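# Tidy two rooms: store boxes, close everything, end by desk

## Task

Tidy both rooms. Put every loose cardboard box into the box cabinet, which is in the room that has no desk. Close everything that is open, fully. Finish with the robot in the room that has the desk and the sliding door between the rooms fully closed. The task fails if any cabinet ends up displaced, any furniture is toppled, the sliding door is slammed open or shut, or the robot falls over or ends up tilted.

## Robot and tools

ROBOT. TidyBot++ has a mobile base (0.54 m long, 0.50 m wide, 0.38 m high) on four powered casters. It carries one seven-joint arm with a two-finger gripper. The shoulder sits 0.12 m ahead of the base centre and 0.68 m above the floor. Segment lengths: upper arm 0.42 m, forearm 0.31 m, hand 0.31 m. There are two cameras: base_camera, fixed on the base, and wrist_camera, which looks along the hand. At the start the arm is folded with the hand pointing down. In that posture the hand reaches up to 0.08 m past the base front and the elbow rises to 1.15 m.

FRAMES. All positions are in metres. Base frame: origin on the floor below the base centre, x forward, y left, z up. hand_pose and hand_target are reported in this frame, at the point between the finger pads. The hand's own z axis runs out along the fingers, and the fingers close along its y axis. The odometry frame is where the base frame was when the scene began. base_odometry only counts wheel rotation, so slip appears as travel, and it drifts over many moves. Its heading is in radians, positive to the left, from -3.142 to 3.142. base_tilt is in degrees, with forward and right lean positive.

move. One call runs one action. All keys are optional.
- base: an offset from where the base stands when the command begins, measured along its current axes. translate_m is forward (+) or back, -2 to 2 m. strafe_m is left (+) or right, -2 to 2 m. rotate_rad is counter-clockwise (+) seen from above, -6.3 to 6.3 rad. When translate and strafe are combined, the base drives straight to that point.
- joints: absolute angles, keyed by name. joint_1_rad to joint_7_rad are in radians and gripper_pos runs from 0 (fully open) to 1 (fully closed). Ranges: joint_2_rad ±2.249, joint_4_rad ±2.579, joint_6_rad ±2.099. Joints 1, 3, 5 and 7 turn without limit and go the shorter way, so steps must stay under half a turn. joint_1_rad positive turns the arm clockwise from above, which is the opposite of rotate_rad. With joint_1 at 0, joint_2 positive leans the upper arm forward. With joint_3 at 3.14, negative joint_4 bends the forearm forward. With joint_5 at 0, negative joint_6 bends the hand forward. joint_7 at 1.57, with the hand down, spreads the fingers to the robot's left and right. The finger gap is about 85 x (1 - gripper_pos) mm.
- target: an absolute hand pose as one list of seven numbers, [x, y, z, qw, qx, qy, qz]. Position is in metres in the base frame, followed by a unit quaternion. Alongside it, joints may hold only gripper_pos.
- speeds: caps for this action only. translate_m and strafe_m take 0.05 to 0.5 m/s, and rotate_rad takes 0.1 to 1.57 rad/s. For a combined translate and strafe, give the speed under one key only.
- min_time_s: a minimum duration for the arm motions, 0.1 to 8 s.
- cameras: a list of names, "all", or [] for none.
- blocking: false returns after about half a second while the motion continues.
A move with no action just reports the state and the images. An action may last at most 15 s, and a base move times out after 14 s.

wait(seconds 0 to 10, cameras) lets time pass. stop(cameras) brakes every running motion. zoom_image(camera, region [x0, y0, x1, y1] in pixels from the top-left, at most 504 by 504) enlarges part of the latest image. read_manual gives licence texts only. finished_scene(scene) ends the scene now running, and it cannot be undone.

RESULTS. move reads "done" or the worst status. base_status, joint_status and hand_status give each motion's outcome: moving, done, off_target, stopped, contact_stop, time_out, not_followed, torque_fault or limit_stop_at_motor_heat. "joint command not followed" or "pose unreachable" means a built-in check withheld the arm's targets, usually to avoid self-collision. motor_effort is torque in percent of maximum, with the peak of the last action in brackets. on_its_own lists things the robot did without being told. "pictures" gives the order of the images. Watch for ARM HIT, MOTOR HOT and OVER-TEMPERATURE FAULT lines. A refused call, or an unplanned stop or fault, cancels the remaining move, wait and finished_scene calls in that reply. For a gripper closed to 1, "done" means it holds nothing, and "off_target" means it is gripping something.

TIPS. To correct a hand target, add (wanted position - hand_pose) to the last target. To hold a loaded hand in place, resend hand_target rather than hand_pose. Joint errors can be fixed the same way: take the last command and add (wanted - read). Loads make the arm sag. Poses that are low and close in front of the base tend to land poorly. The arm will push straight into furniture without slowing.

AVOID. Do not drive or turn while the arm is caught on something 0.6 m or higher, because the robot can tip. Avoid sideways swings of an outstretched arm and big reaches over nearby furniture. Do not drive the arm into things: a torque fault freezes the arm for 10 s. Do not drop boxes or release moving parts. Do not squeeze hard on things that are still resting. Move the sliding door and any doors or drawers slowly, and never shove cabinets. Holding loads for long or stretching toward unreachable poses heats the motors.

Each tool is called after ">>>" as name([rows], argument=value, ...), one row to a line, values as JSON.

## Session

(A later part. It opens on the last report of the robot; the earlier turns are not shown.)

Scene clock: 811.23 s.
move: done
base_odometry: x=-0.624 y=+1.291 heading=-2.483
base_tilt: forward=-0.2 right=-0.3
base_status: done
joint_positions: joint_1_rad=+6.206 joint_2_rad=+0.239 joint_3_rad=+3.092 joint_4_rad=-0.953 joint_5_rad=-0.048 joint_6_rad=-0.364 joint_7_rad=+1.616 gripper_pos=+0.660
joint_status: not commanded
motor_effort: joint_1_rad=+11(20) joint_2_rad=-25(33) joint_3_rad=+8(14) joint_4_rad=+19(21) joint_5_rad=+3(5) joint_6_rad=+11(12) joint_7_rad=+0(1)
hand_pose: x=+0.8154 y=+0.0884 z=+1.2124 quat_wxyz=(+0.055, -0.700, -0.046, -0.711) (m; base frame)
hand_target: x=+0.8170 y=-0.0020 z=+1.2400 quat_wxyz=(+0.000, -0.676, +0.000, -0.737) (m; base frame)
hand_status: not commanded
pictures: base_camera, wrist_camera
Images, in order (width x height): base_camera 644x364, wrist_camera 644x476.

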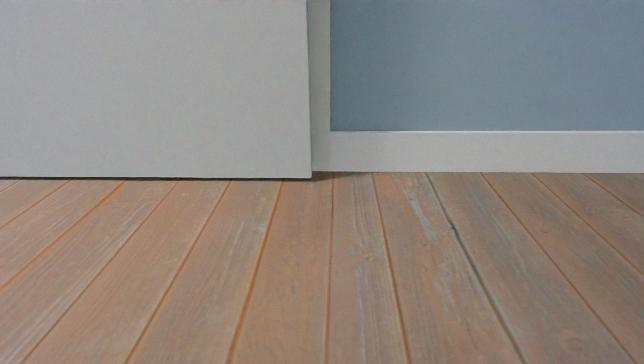

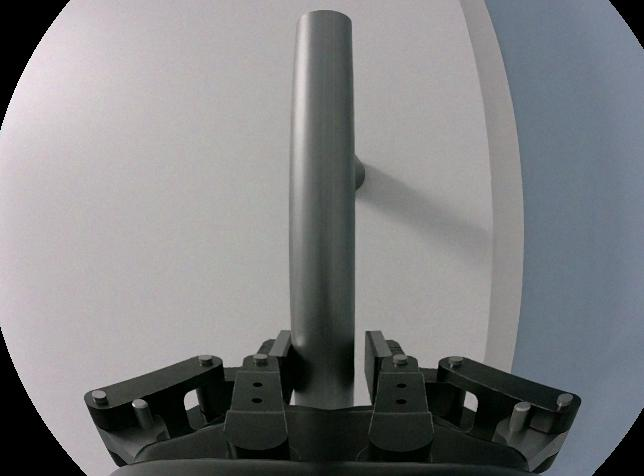

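>>> move(base={"strafe_m": -0.04, "translate_m": -0.003}, speeds={"strafe_m": 0.05})

>>> move(base={"strafe_m": -0.03, "translate_m": -0.002}, speeds={"strafe_m": 0.05})

Scene clock: 813.57 s.
move: done
base_odometry: x=-0.646 y=+1.324 heading=-2.482
base_tilt: forward=-0.2 right=-0.3
base_status: done
joint_positions: joint_1_rad=+6.195 joint_2_rad=+0.240 joint_3_rad=+3.085 joint_4_rad=-0.953 joint_5_rad=-0.048 joint_6_rad=-0.361 joint_7_rad=+1.616 gripper_pos=+0.660
joint_status: not commanded
motor_effort: joint_1_rad=+15(21) joint_2_rad=-28(33) joint_3_rad=+10(15) joint_4_rad=+19(20) joint_5_rad=+3(6) joint_6_rad=+10(12) joint_7_rad=+0(1)
hand_pose: x=+0.8146 y=+0.0998 z=+1.2122 quat_wxyz=(+0.062, -0.699, -0.051, -0.711) (m; base frame)
hand_target: x=+0.8170 y=-0.0020 z=+1.2400 quat_wxyz=(+0.000, -0.676, +0.000, -0.737) (m; base frame)
hand_status: not commanded
pictures: base_camera, wrist_camera
Images, in order (width x height): base_camera 644x364, wrist_camera 644x476.

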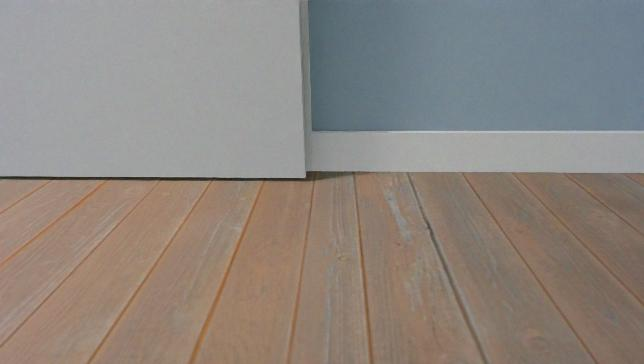

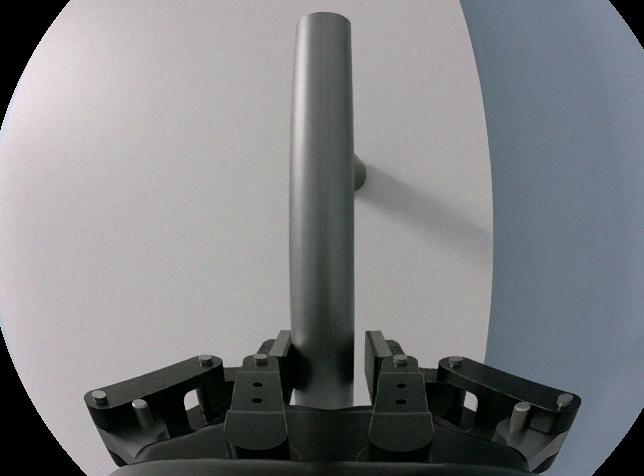

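Scene clock: 814.63 s.
move: done
base_odometry: x=-0.662 y=+1.349 heading=-2.482
base_tilt: forward=-0.2 right=-0.3
base_status: done
joint_positions: joint_1_rad=+6.170 joint_2_rad=+0.242 joint_3_rad=+3.067 joint_4_rad=-0.952 joint_5_rad=-0.048 joint_6_rad=-0.360 joint_7_rad=+1.616 gripper_pos=+0.660
joint_status: not commanded
motor_effort: joint_1_rad=+21(25) joint_2_rad=-31(35) joint_3_rad=+15(18) joint_4_rad=+20(20) joint_5_rad=+5(7) joint_6_rad=+10(10) joint_7_rad=+0(1)
hand_pose: x=+0.8105 y=+0.1273 z=+1.2119 quat_wxyz=(+0.078, -0.698, -0.065, -0.709) (m; base frame)
hand_target: x=+0.8170 y=-0.0020 z=+1.2400 quat_wxyz=(+0.000, -0.676, +0.000, -0.737) (m; base frame)
hand_status: not commanded
pictures: base_camera, wrist_camera
Images, in order (width x height): base_camera 644x364, wrist_camera 644x476.

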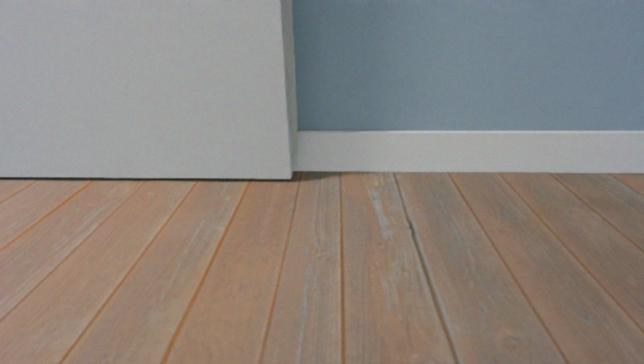

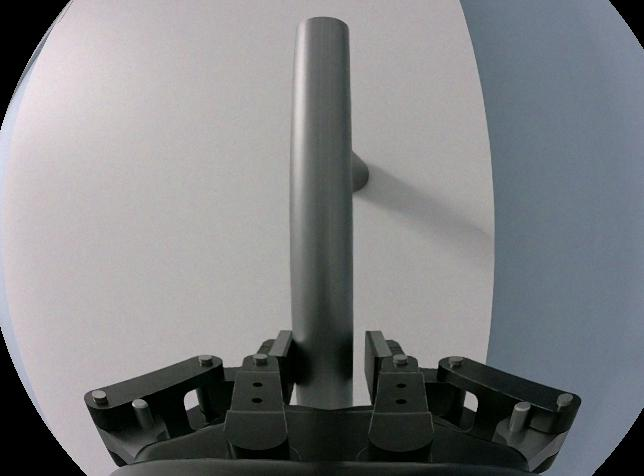

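>>> move(target=[0.815, 0.118, 1.235, 0.0, 0.6756, 0.0, 0.7373], min_time_s=1.5, cameras=["wrist_camera"])

>>> move(joints={"gripper_pos": 0.1}, cameras=["wrist_camera"])

Scene clock: 818.20 s.
move: done
base_odometry: x=-0.662 y=+1.349 heading=-2.482
base_tilt: forward=-0.2 right=-0.3
base_status: not commanded
joint_positions: joint_1_rad=+5.758 joint_2_rad=+0.259 joint_3_rad=+3.505 joint_4_rad=-0.950 joint_5_rad=+0.421 joint_6_rad=-0.360 joint_7_rad=+1.097 gripper_pos=+0.660
joint_status: not commanded
motor_effort: joint_1_rad=+3(22) joint_2_rad=-30(32) joint_3_rad=+4(16) joint_4_rad=+19(22) joint_5_rad=+2(6) joint_6_rad=+7(11) joint_7_rad=+0(1)
hand_pose: x=+0.8123 y=+0.1279 z=+1.2215 quat_wxyz=(+0.010, -0.686, -0.014, -0.728) (m; base frame)
hand_target: x=+0.8150 y=+0.1180 z=+1.2350 quat_wxyz=(+0.000, -0.676, +0.000, -0.737) (m; base frame)
hand_status: done (0.017 m and 2.5 deg from the pose sent, 0.025 m and 12.4 deg at the start)
pictures: wrist_camera
Images, in order (width x height): wrist_camera 644x476.

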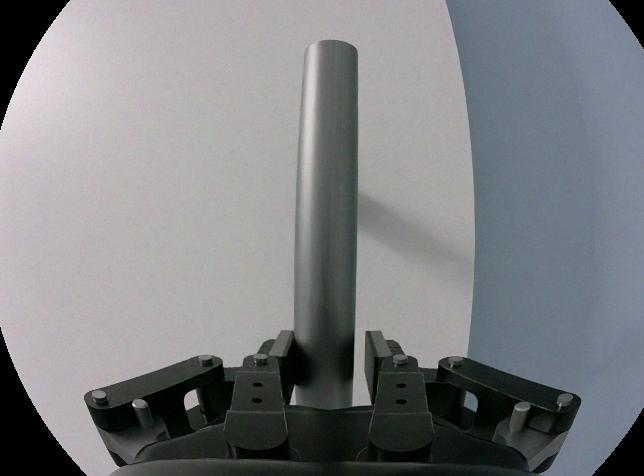

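Scene clock: 819.07 s.
move: done
base_odometry: x=-0.662 y=+1.349 heading=-2.482
base_tilt: forward=-0.2 right=-0.2
base_status: not commanded
joint_positions: joint_1_rad=+5.758 joint_2_rad=+0.259 joint_3_rad=+3.517 joint_4_rad=-0.943 joint_5_rad=+0.428 joint_6_rad=-0.360 joint_7_rad=+1.095 gripper_pos=+0.100
joint_status: all done
motor_effort: joint_1_rad=+0(2) joint_2_rad=-27(29) joint_3_rad=+2(3) joint_4_rad=+18(18) joint_5_rad=+2(2) joint_6_rad=+7(7) joint_7_rad=+1(1)
hand_pose: x=+0.8121 y=+0.1206 z=+1.2266 quat_wxyz=(+0.002, -0.682, -0.011, -0.731) (m; base frame)
hand_target: x=+0.8150 y=+0.1180 z=+1.2350 quat_wxyz=(+0.000, -0.676, +0.000, -0.737) (m; base frame)
hand_status: not commanded
pictures: wrist_camera
Images, in order (width x height): wrist_camera 644x476.

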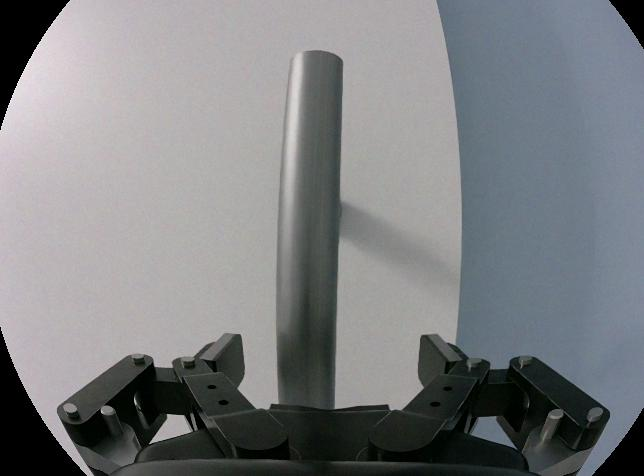

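Now retract and verify.

>>> move(target=[0.66, 0.11, 1.235, 0.0, 0.6756, 0.0, 0.7373], min_time_s=2, cameras=[])

>>> move(base={"translate_m": -0.3}, speeds={"translate_m": 0.2})

Scene clock: 822.10 s.
move: done
base_odometry: x=-0.662 y=+1.349 heading=-2.482
base_tilt: forward=-0.3 right=-0.2
base_status: not commanded
joint_positions: joint_1_rad=+6.309 joint_2_rad=-0.066 joint_3_rad=+2.747 joint_4_rad=-1.291 joint_5_rad=+0.907 joint_6_rad=-0.364 joint_7_rad=+0.720 gripper_pos=+0.100
joint_status: not commanded
motor_effort: joint_1_rad=+1(2) joint_2_rad=-16(29) joint_3_rad=+1(3) joint_4_rad=+18(19) joint_5_rad=+3(3) joint_6_rad=+5(7) joint_7_rad=+0(1)
hand_pose: x=+0.6700 y=+0.1364 z=+1.2413 quat_wxyz=(+0.025, -0.665, -0.034, -0.746) (m; base frame)
hand_target: x=+0.6600 y=+0.1100 z=+1.2350 quat_wxyz=(+0.000, -0.676, +0.000, -0.737) (m; base frame)
hand_status: done (0.029 m and 5.1 deg from the pose sent, 0.153 m and 1.7 deg at the start)
pictures: none
No camera images: "cameras" was empty.

Scene clock: 826.30 s.
move: time_out
base_odometry: x=-0.457 y=+1.508 heading=-2.478
base_tilt: forward=-0.2 right=-0.2
base_status: translate_m time_out (by the wheels' count: -0.260 of -0.300)
joint_positions: joint_1_rad=+6.317 joint_2_rad=-0.095 joint_3_rad=+2.739 joint_4_rad=-1.300 joint_5_rad=+0.913 joint_6_rad=-0.371 joint_7_rad=+0.718 gripper_pos=+0.100
joint_status: not commanded
motor_effort: joint_1_rad=+1(9) joint_2_rad=-15(23) joint_3_rad=+1(10) joint_4_rad=+18(20) joint_5_rad=+3(4) joint_6_rad=+5(8) joint_7_rad=+0(1)
hand_pose: x=+0.6551 y=+0.1355 z=+1.2506 quat_wxyz=(+0.020, -0.659, -0.034, -0.751) (m; base frame)
hand_target: x=+0.6600 y=+0.1100 z=+1.2350 quat_wxyz=(+0.000, -0.676, +0.000, -0.737) (m; base frame)
hand_status: not commanded
pictures: base_camera, wrist_camera
Images, in order (width x height): base_camera 644x364, wrist_camera 644x476.

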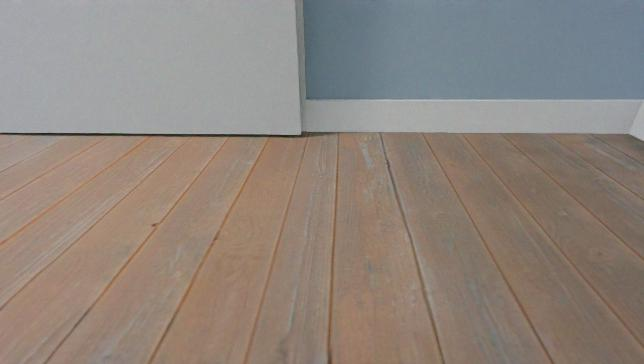

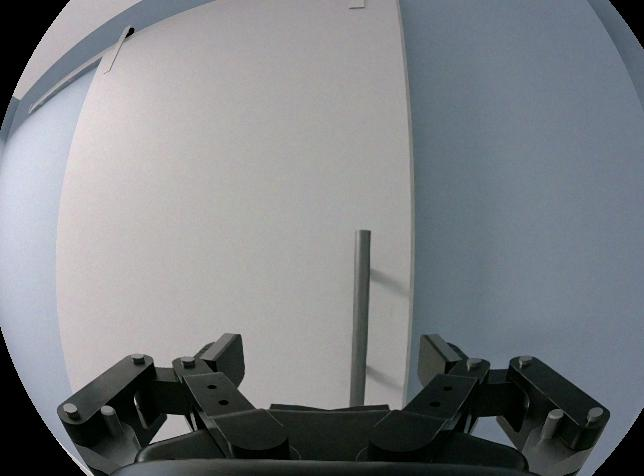

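>>> move(base={"translate_m": 0.12}, speeds={"translate_m": 0.1}, cameras=["base_camera"])

>>> move(joints={"joint_1_rad": 6.283, "joint_2_rad": -0.391, "joint_3_rad": 3.14, "joint_4_rad": -2.506, "joint_5_rad": 0.0, "joint_6_rad": 0.3, "joint_7_rad": 1.57, "gripper_pos": 0.0}, min_time_s=2.5, cameras=[])

>>> move(joints={"joint_1_rad": 8.6, "joint_6_rad": 0.1}, min_time_s=2, cameras=["wrist_camera"])

>>> move(joints={"joint_1_rad": 9.8}, min_time_s=2, cameras=["wrist_camera"])

Scene clock: 830.23 s.
move: done
base_odometry: x=-0.551 y=+1.434 heading=-2.479
base_tilt: forward=-0.2 right=-0.3
base_status: done
joint_positions: joint_1_rad=+6.317 joint_2_rad=-0.093 joint_3_rad=+2.739 joint_4_rad=-1.300 joint_5_rad=+0.913 joint_6_rad=-0.371 joint_7_rad=+0.718 gripper_pos=+0.100
joint_status: not commanded
motor_effort: joint_1_rad=+1(2) joint_2_rad=-15(19) joint_3_rad=+2(2) joint_4_rad=+18(19) joint_5_rad=+3(3) joint_6_rad=+5(5) joint_7_rad=+0(1)
hand_pose: x=+0.6563 y=+0.1354 z=+1.2494 quat_wxyz=(+0.020, -0.660, -0.034, -0.751) (m; base frame)
hand_target: x=+0.6600 y=+0.1100 z=+1.2350 quat_wxyz=(+0.000, -0.676, +0.000, -0.737) (m; base frame)
hand_status: not commanded
pictures: base_camera
Images, in order (width x height): base_camera 644x364.

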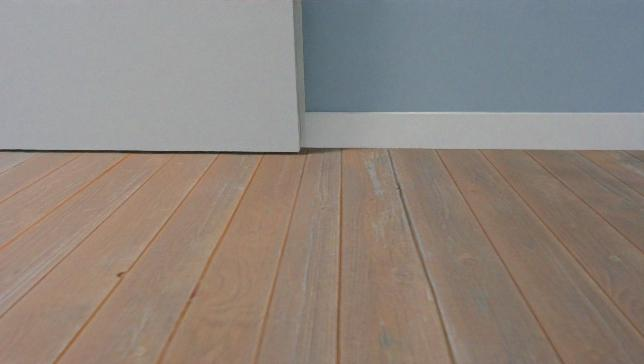

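Scene clock: 833.30 s.
move: done
base_odometry: x=-0.551 y=+1.434 heading=-2.479
base_tilt: forward=-0.2 right=-0.2
base_status: not commanded
joint_positions: joint_1_rad=+6.301 joint_2_rad=-0.366 joint_3_rad=+3.126 joint_4_rad=-2.494 joint_5_rad=+0.046 joint_6_rad=+0.207 joint_7_rad=+1.510 gripper_pos=+0.000
joint_status: all done
motor_effort: joint_1_rad=+1(2) joint_2_rad=-6(17) joint_3_rad=+1(2) joint_4_rad=+16(19) joint_5_rad=+0(3) joint_6_rad=+7(9) joint_7_rad=+0(2)
hand_pose: x=+0.5274 y=+0.0037 z=+0.8017 quat_wxyz=(+0.005, -0.819, +0.004, -0.573) (m; base frame)
hand_target: x=+0.5296 y=+0.0021 z=+0.8328 quat_wxyz=(+0.001, -0.788, -0.001, -0.616) (m; base frame)
hand_status: not commanded
pictures: none
No camera images: "cameras" was empty.

Scene clock: 836.63 s.
move: done
base_odometry: x=-0.551 y=+1.434 heading=-2.479
base_tilt: forward=-0.3 right=-0.3
base_status: not commanded
joint_positions: joint_1_rad=+8.583 joint_2_rad=-0.366 joint_3_rad=+3.128 joint_4_rad=-2.494 joint_5_rad=+0.044 joint_6_rad=+0.190 joint_7_rad=+1.511 gripper_pos=+0.000
joint_status: all done
motor_effort: joint_1_rad=+1(2) joint_2_rad=-6(7) joint_3_rad=+1(2) joint_4_rad=+16(17) joint_5_rad=+0(1) joint_6_rad=+7(9) joint_7_rad=+1(1)
hand_pose: x=-0.1447 y=-0.3095 z=+0.7968 quat_wxyz=(-0.513, -0.339, +0.751, -0.240) (m; base frame)
hand_target: x=-0.1440 y=-0.2875 z=+0.7743 quat_wxyz=(-0.489, -0.339, +0.774, -0.214) (m; base frame)
hand_status: not commanded
pictures: wrist_camera
Images, in order (width x height): wrist_camera 644x476.

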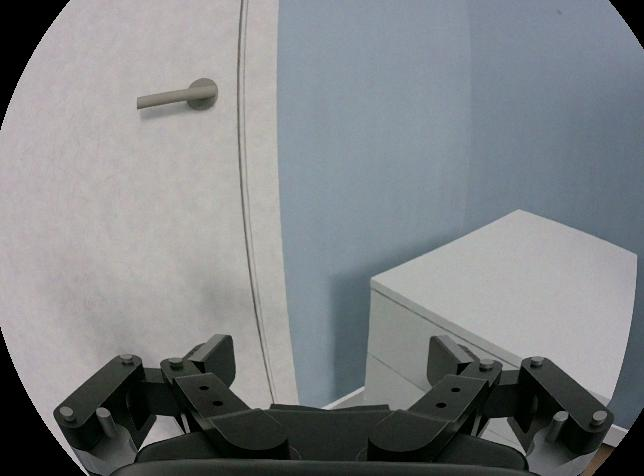

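Scene clock: 839.10 s.
move: done
base_odometry: x=-0.551 y=+1.434 heading=-2.479
base_tilt: forward=-0.2 right=-0.2
base_status: not commanded
joint_positions: joint_1_rad=+9.783 joint_2_rad=-0.366 joint_3_rad=+3.130 joint_4_rad=-2.494 joint_5_rad=+0.044 joint_6_rad=+0.190 joint_7_rad=+1.511 gripper_pos=+0.000
joint_status: all done
motor_effort: joint_1_rad=+1(3) joint_2_rad=-6(7) joint_3_rad=+1(2) joint_4_rad=+16(17) joint_5_rad=+0(1) joint_6_rad=+7(8) joint_7_rad=-1(1)
hand_pose: x=-0.2647 y=+0.1345 z=+0.7968 quat_wxyz=(-0.559, +0.146, +0.811, +0.092) (m; base frame)
hand_target: x=-0.2443 y=+0.1410 z=+0.7743 quat_wxyz=(-0.525, +0.157, +0.831, +0.099) (m; base frame)
hand_status: not commanded
pictures: wrist_camera
Images, in order (width x height): wrist_camera 644x476.

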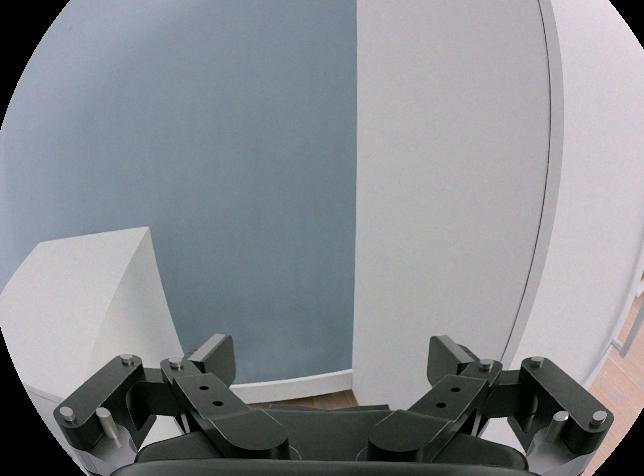

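>>> move(base={"translate_m": 0.22}, speeds={"translate_m": 0.2}, cameras=["wrist_camera"])

>>> move(joints={"joint_1_rad": 9.4, "joint_6_rad": -0.3}, min_time_s=2, cameras=["wrist_camera"])

Scene clock: 842.70 s.
move: done
base_odometry: x=-0.725 y=+1.299 heading=-2.480
base_tilt: forward=-0.3 right=-0.2
base_status: done
joint_positions: joint_1_rad=+9.783 joint_2_rad=-0.379 joint_3_rad=+3.130 joint_4_rad=-2.497 joint_5_rad=+0.044 joint_6_rad=+0.188 joint_7_rad=+1.511 gripper_pos=+0.000
joint_status: not commanded
motor_effort: joint_1_rad=+1(2) joint_2_rad=-6(8) joint_3_rad=+1(2) joint_4_rad=+16(17) joint_5_rad=+0(0) joint_6_rad=+7(8) joint_7_rad=+0(1)
hand_pose: x=-0.2623 y=+0.1338 z=+0.7993 quat_wxyz=(-0.562, +0.146, +0.809, +0.092) (m; base frame)
hand_target: x=-0.2443 y=+0.1410 z=+0.7743 quat_wxyz=(-0.525, +0.157, +0.831, +0.099) (m; base frame)
hand_status: not commanded
pictures: wrist_camera
Images, in order (width x height): wrist_camera 644x476.

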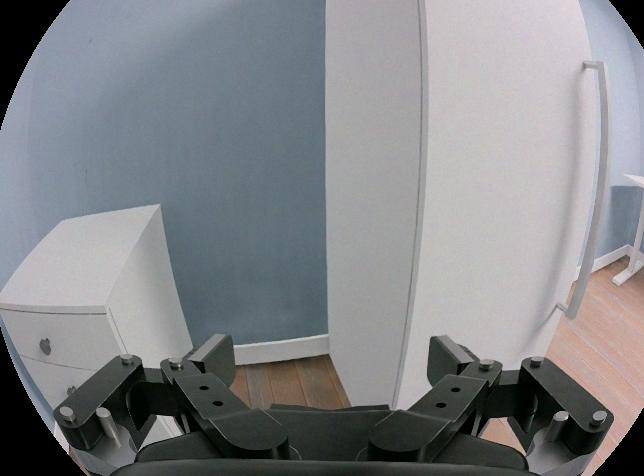

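Scene clock: 845.00 s.
move: done
base_odometry: x=-0.725 y=+1.299 heading=-2.480
base_tilt: forward=-0.2 right=-0.3
base_status: not commanded
joint_positions: joint_1_rad=+9.415 joint_2_rad=-0.379 joint_3_rad=+3.130 joint_4_rad=-2.497 joint_5_rad=+0.044 joint_6_rad=-0.211 joint_7_rad=+1.511 gripper_pos=+0.000
joint_status: all done
motor_effort: joint_1_rad=+1(2) joint_2_rad=-5(6) joint_3_rad=+1(1) joint_4_rad=+15(17) joint_5_rad=+1(1) joint_6_rad=+6(8) joint_7_rad=+0(1)
hand_pose: x=-0.2195 y=-0.0053 z=+0.6948 quat_wxyz=(-0.395, +0.000, +0.919, -0.001) (m; base frame)
hand_target: x=-0.1962 y=-0.0096 z=+0.6754 quat_wxyz=(-0.355, -0.012, +0.935, -0.005) (m; base frame)
hand_status: not commanded
pictures: wrist_camera
Images, in order (width x height): wrist_camera 644x476.

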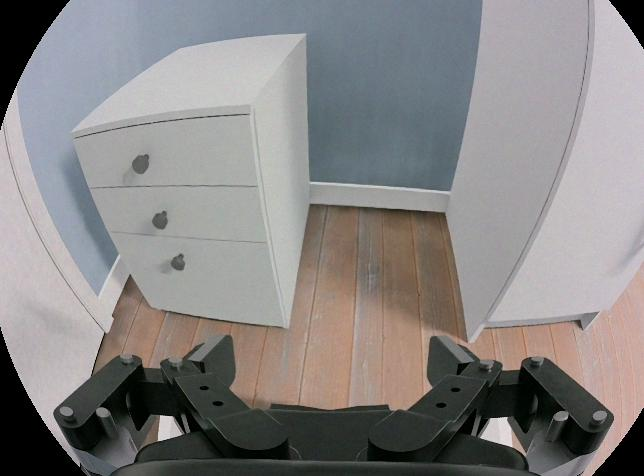

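>>> move(joints={"joint_1_rad": 6.283, "joint_6_rad": -0.8}, min_time_s=2)

Scene clock: 856.93 s.
move: done
base_odometry: x=-0.725 y=+1.299 heading=-2.480
base_tilt: forward=-0.2 right=-0.2
base_status: not commanded
joint_positions: joint_1_rad=+6.300 joint_2_rad=-0.379 joint_3_rad=+3.130 joint_4_rad=-2.497 joint_5_rad=+0.043 joint_6_rad=-0.720 joint_7_rad=+1.511 gripper_pos=+0.000
joint_status: all done
motor_effort: joint_1_rad=+1(2) joint_2_rad=-2(6) joint_3_rad=+1(2) joint_4_rad=+14(16) joint_5_rad=+0(1) joint_6_rad=+2(6) joint_7_rad=+0(1)
hand_pose: x=+0.3245 y=-0.0092 z=+0.6119 quat_wxyz=(-0.015, -0.988, +0.019, -0.151) (m; base frame)
hand_target: x=+0.2975 y=+0.0016 z=+0.6047 quat_wxyz=(+0.000, -0.994, +0.000, -0.113) (m; base frame)
hand_status: not commanded
pictures: base_camera, wrist_camera
Images, in order (width x height): base_camera 644x364, wrist_camera 644x476.

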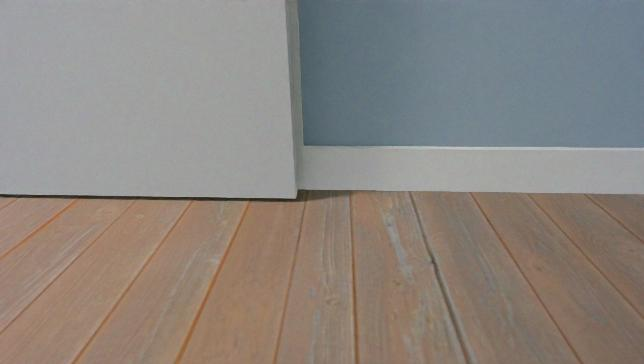

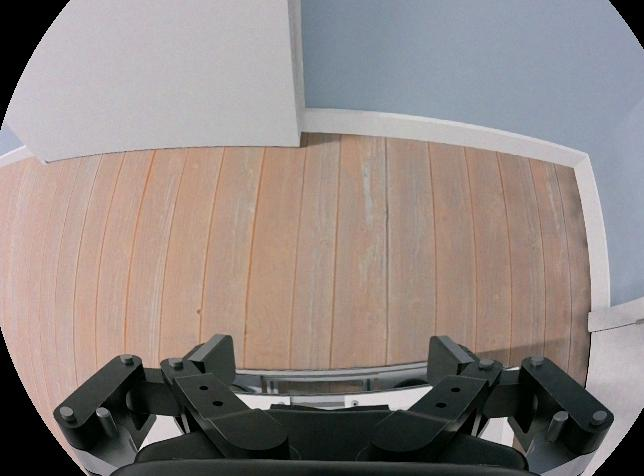

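>>> finished_scene(scene=1)

The scene is finished: the task was done.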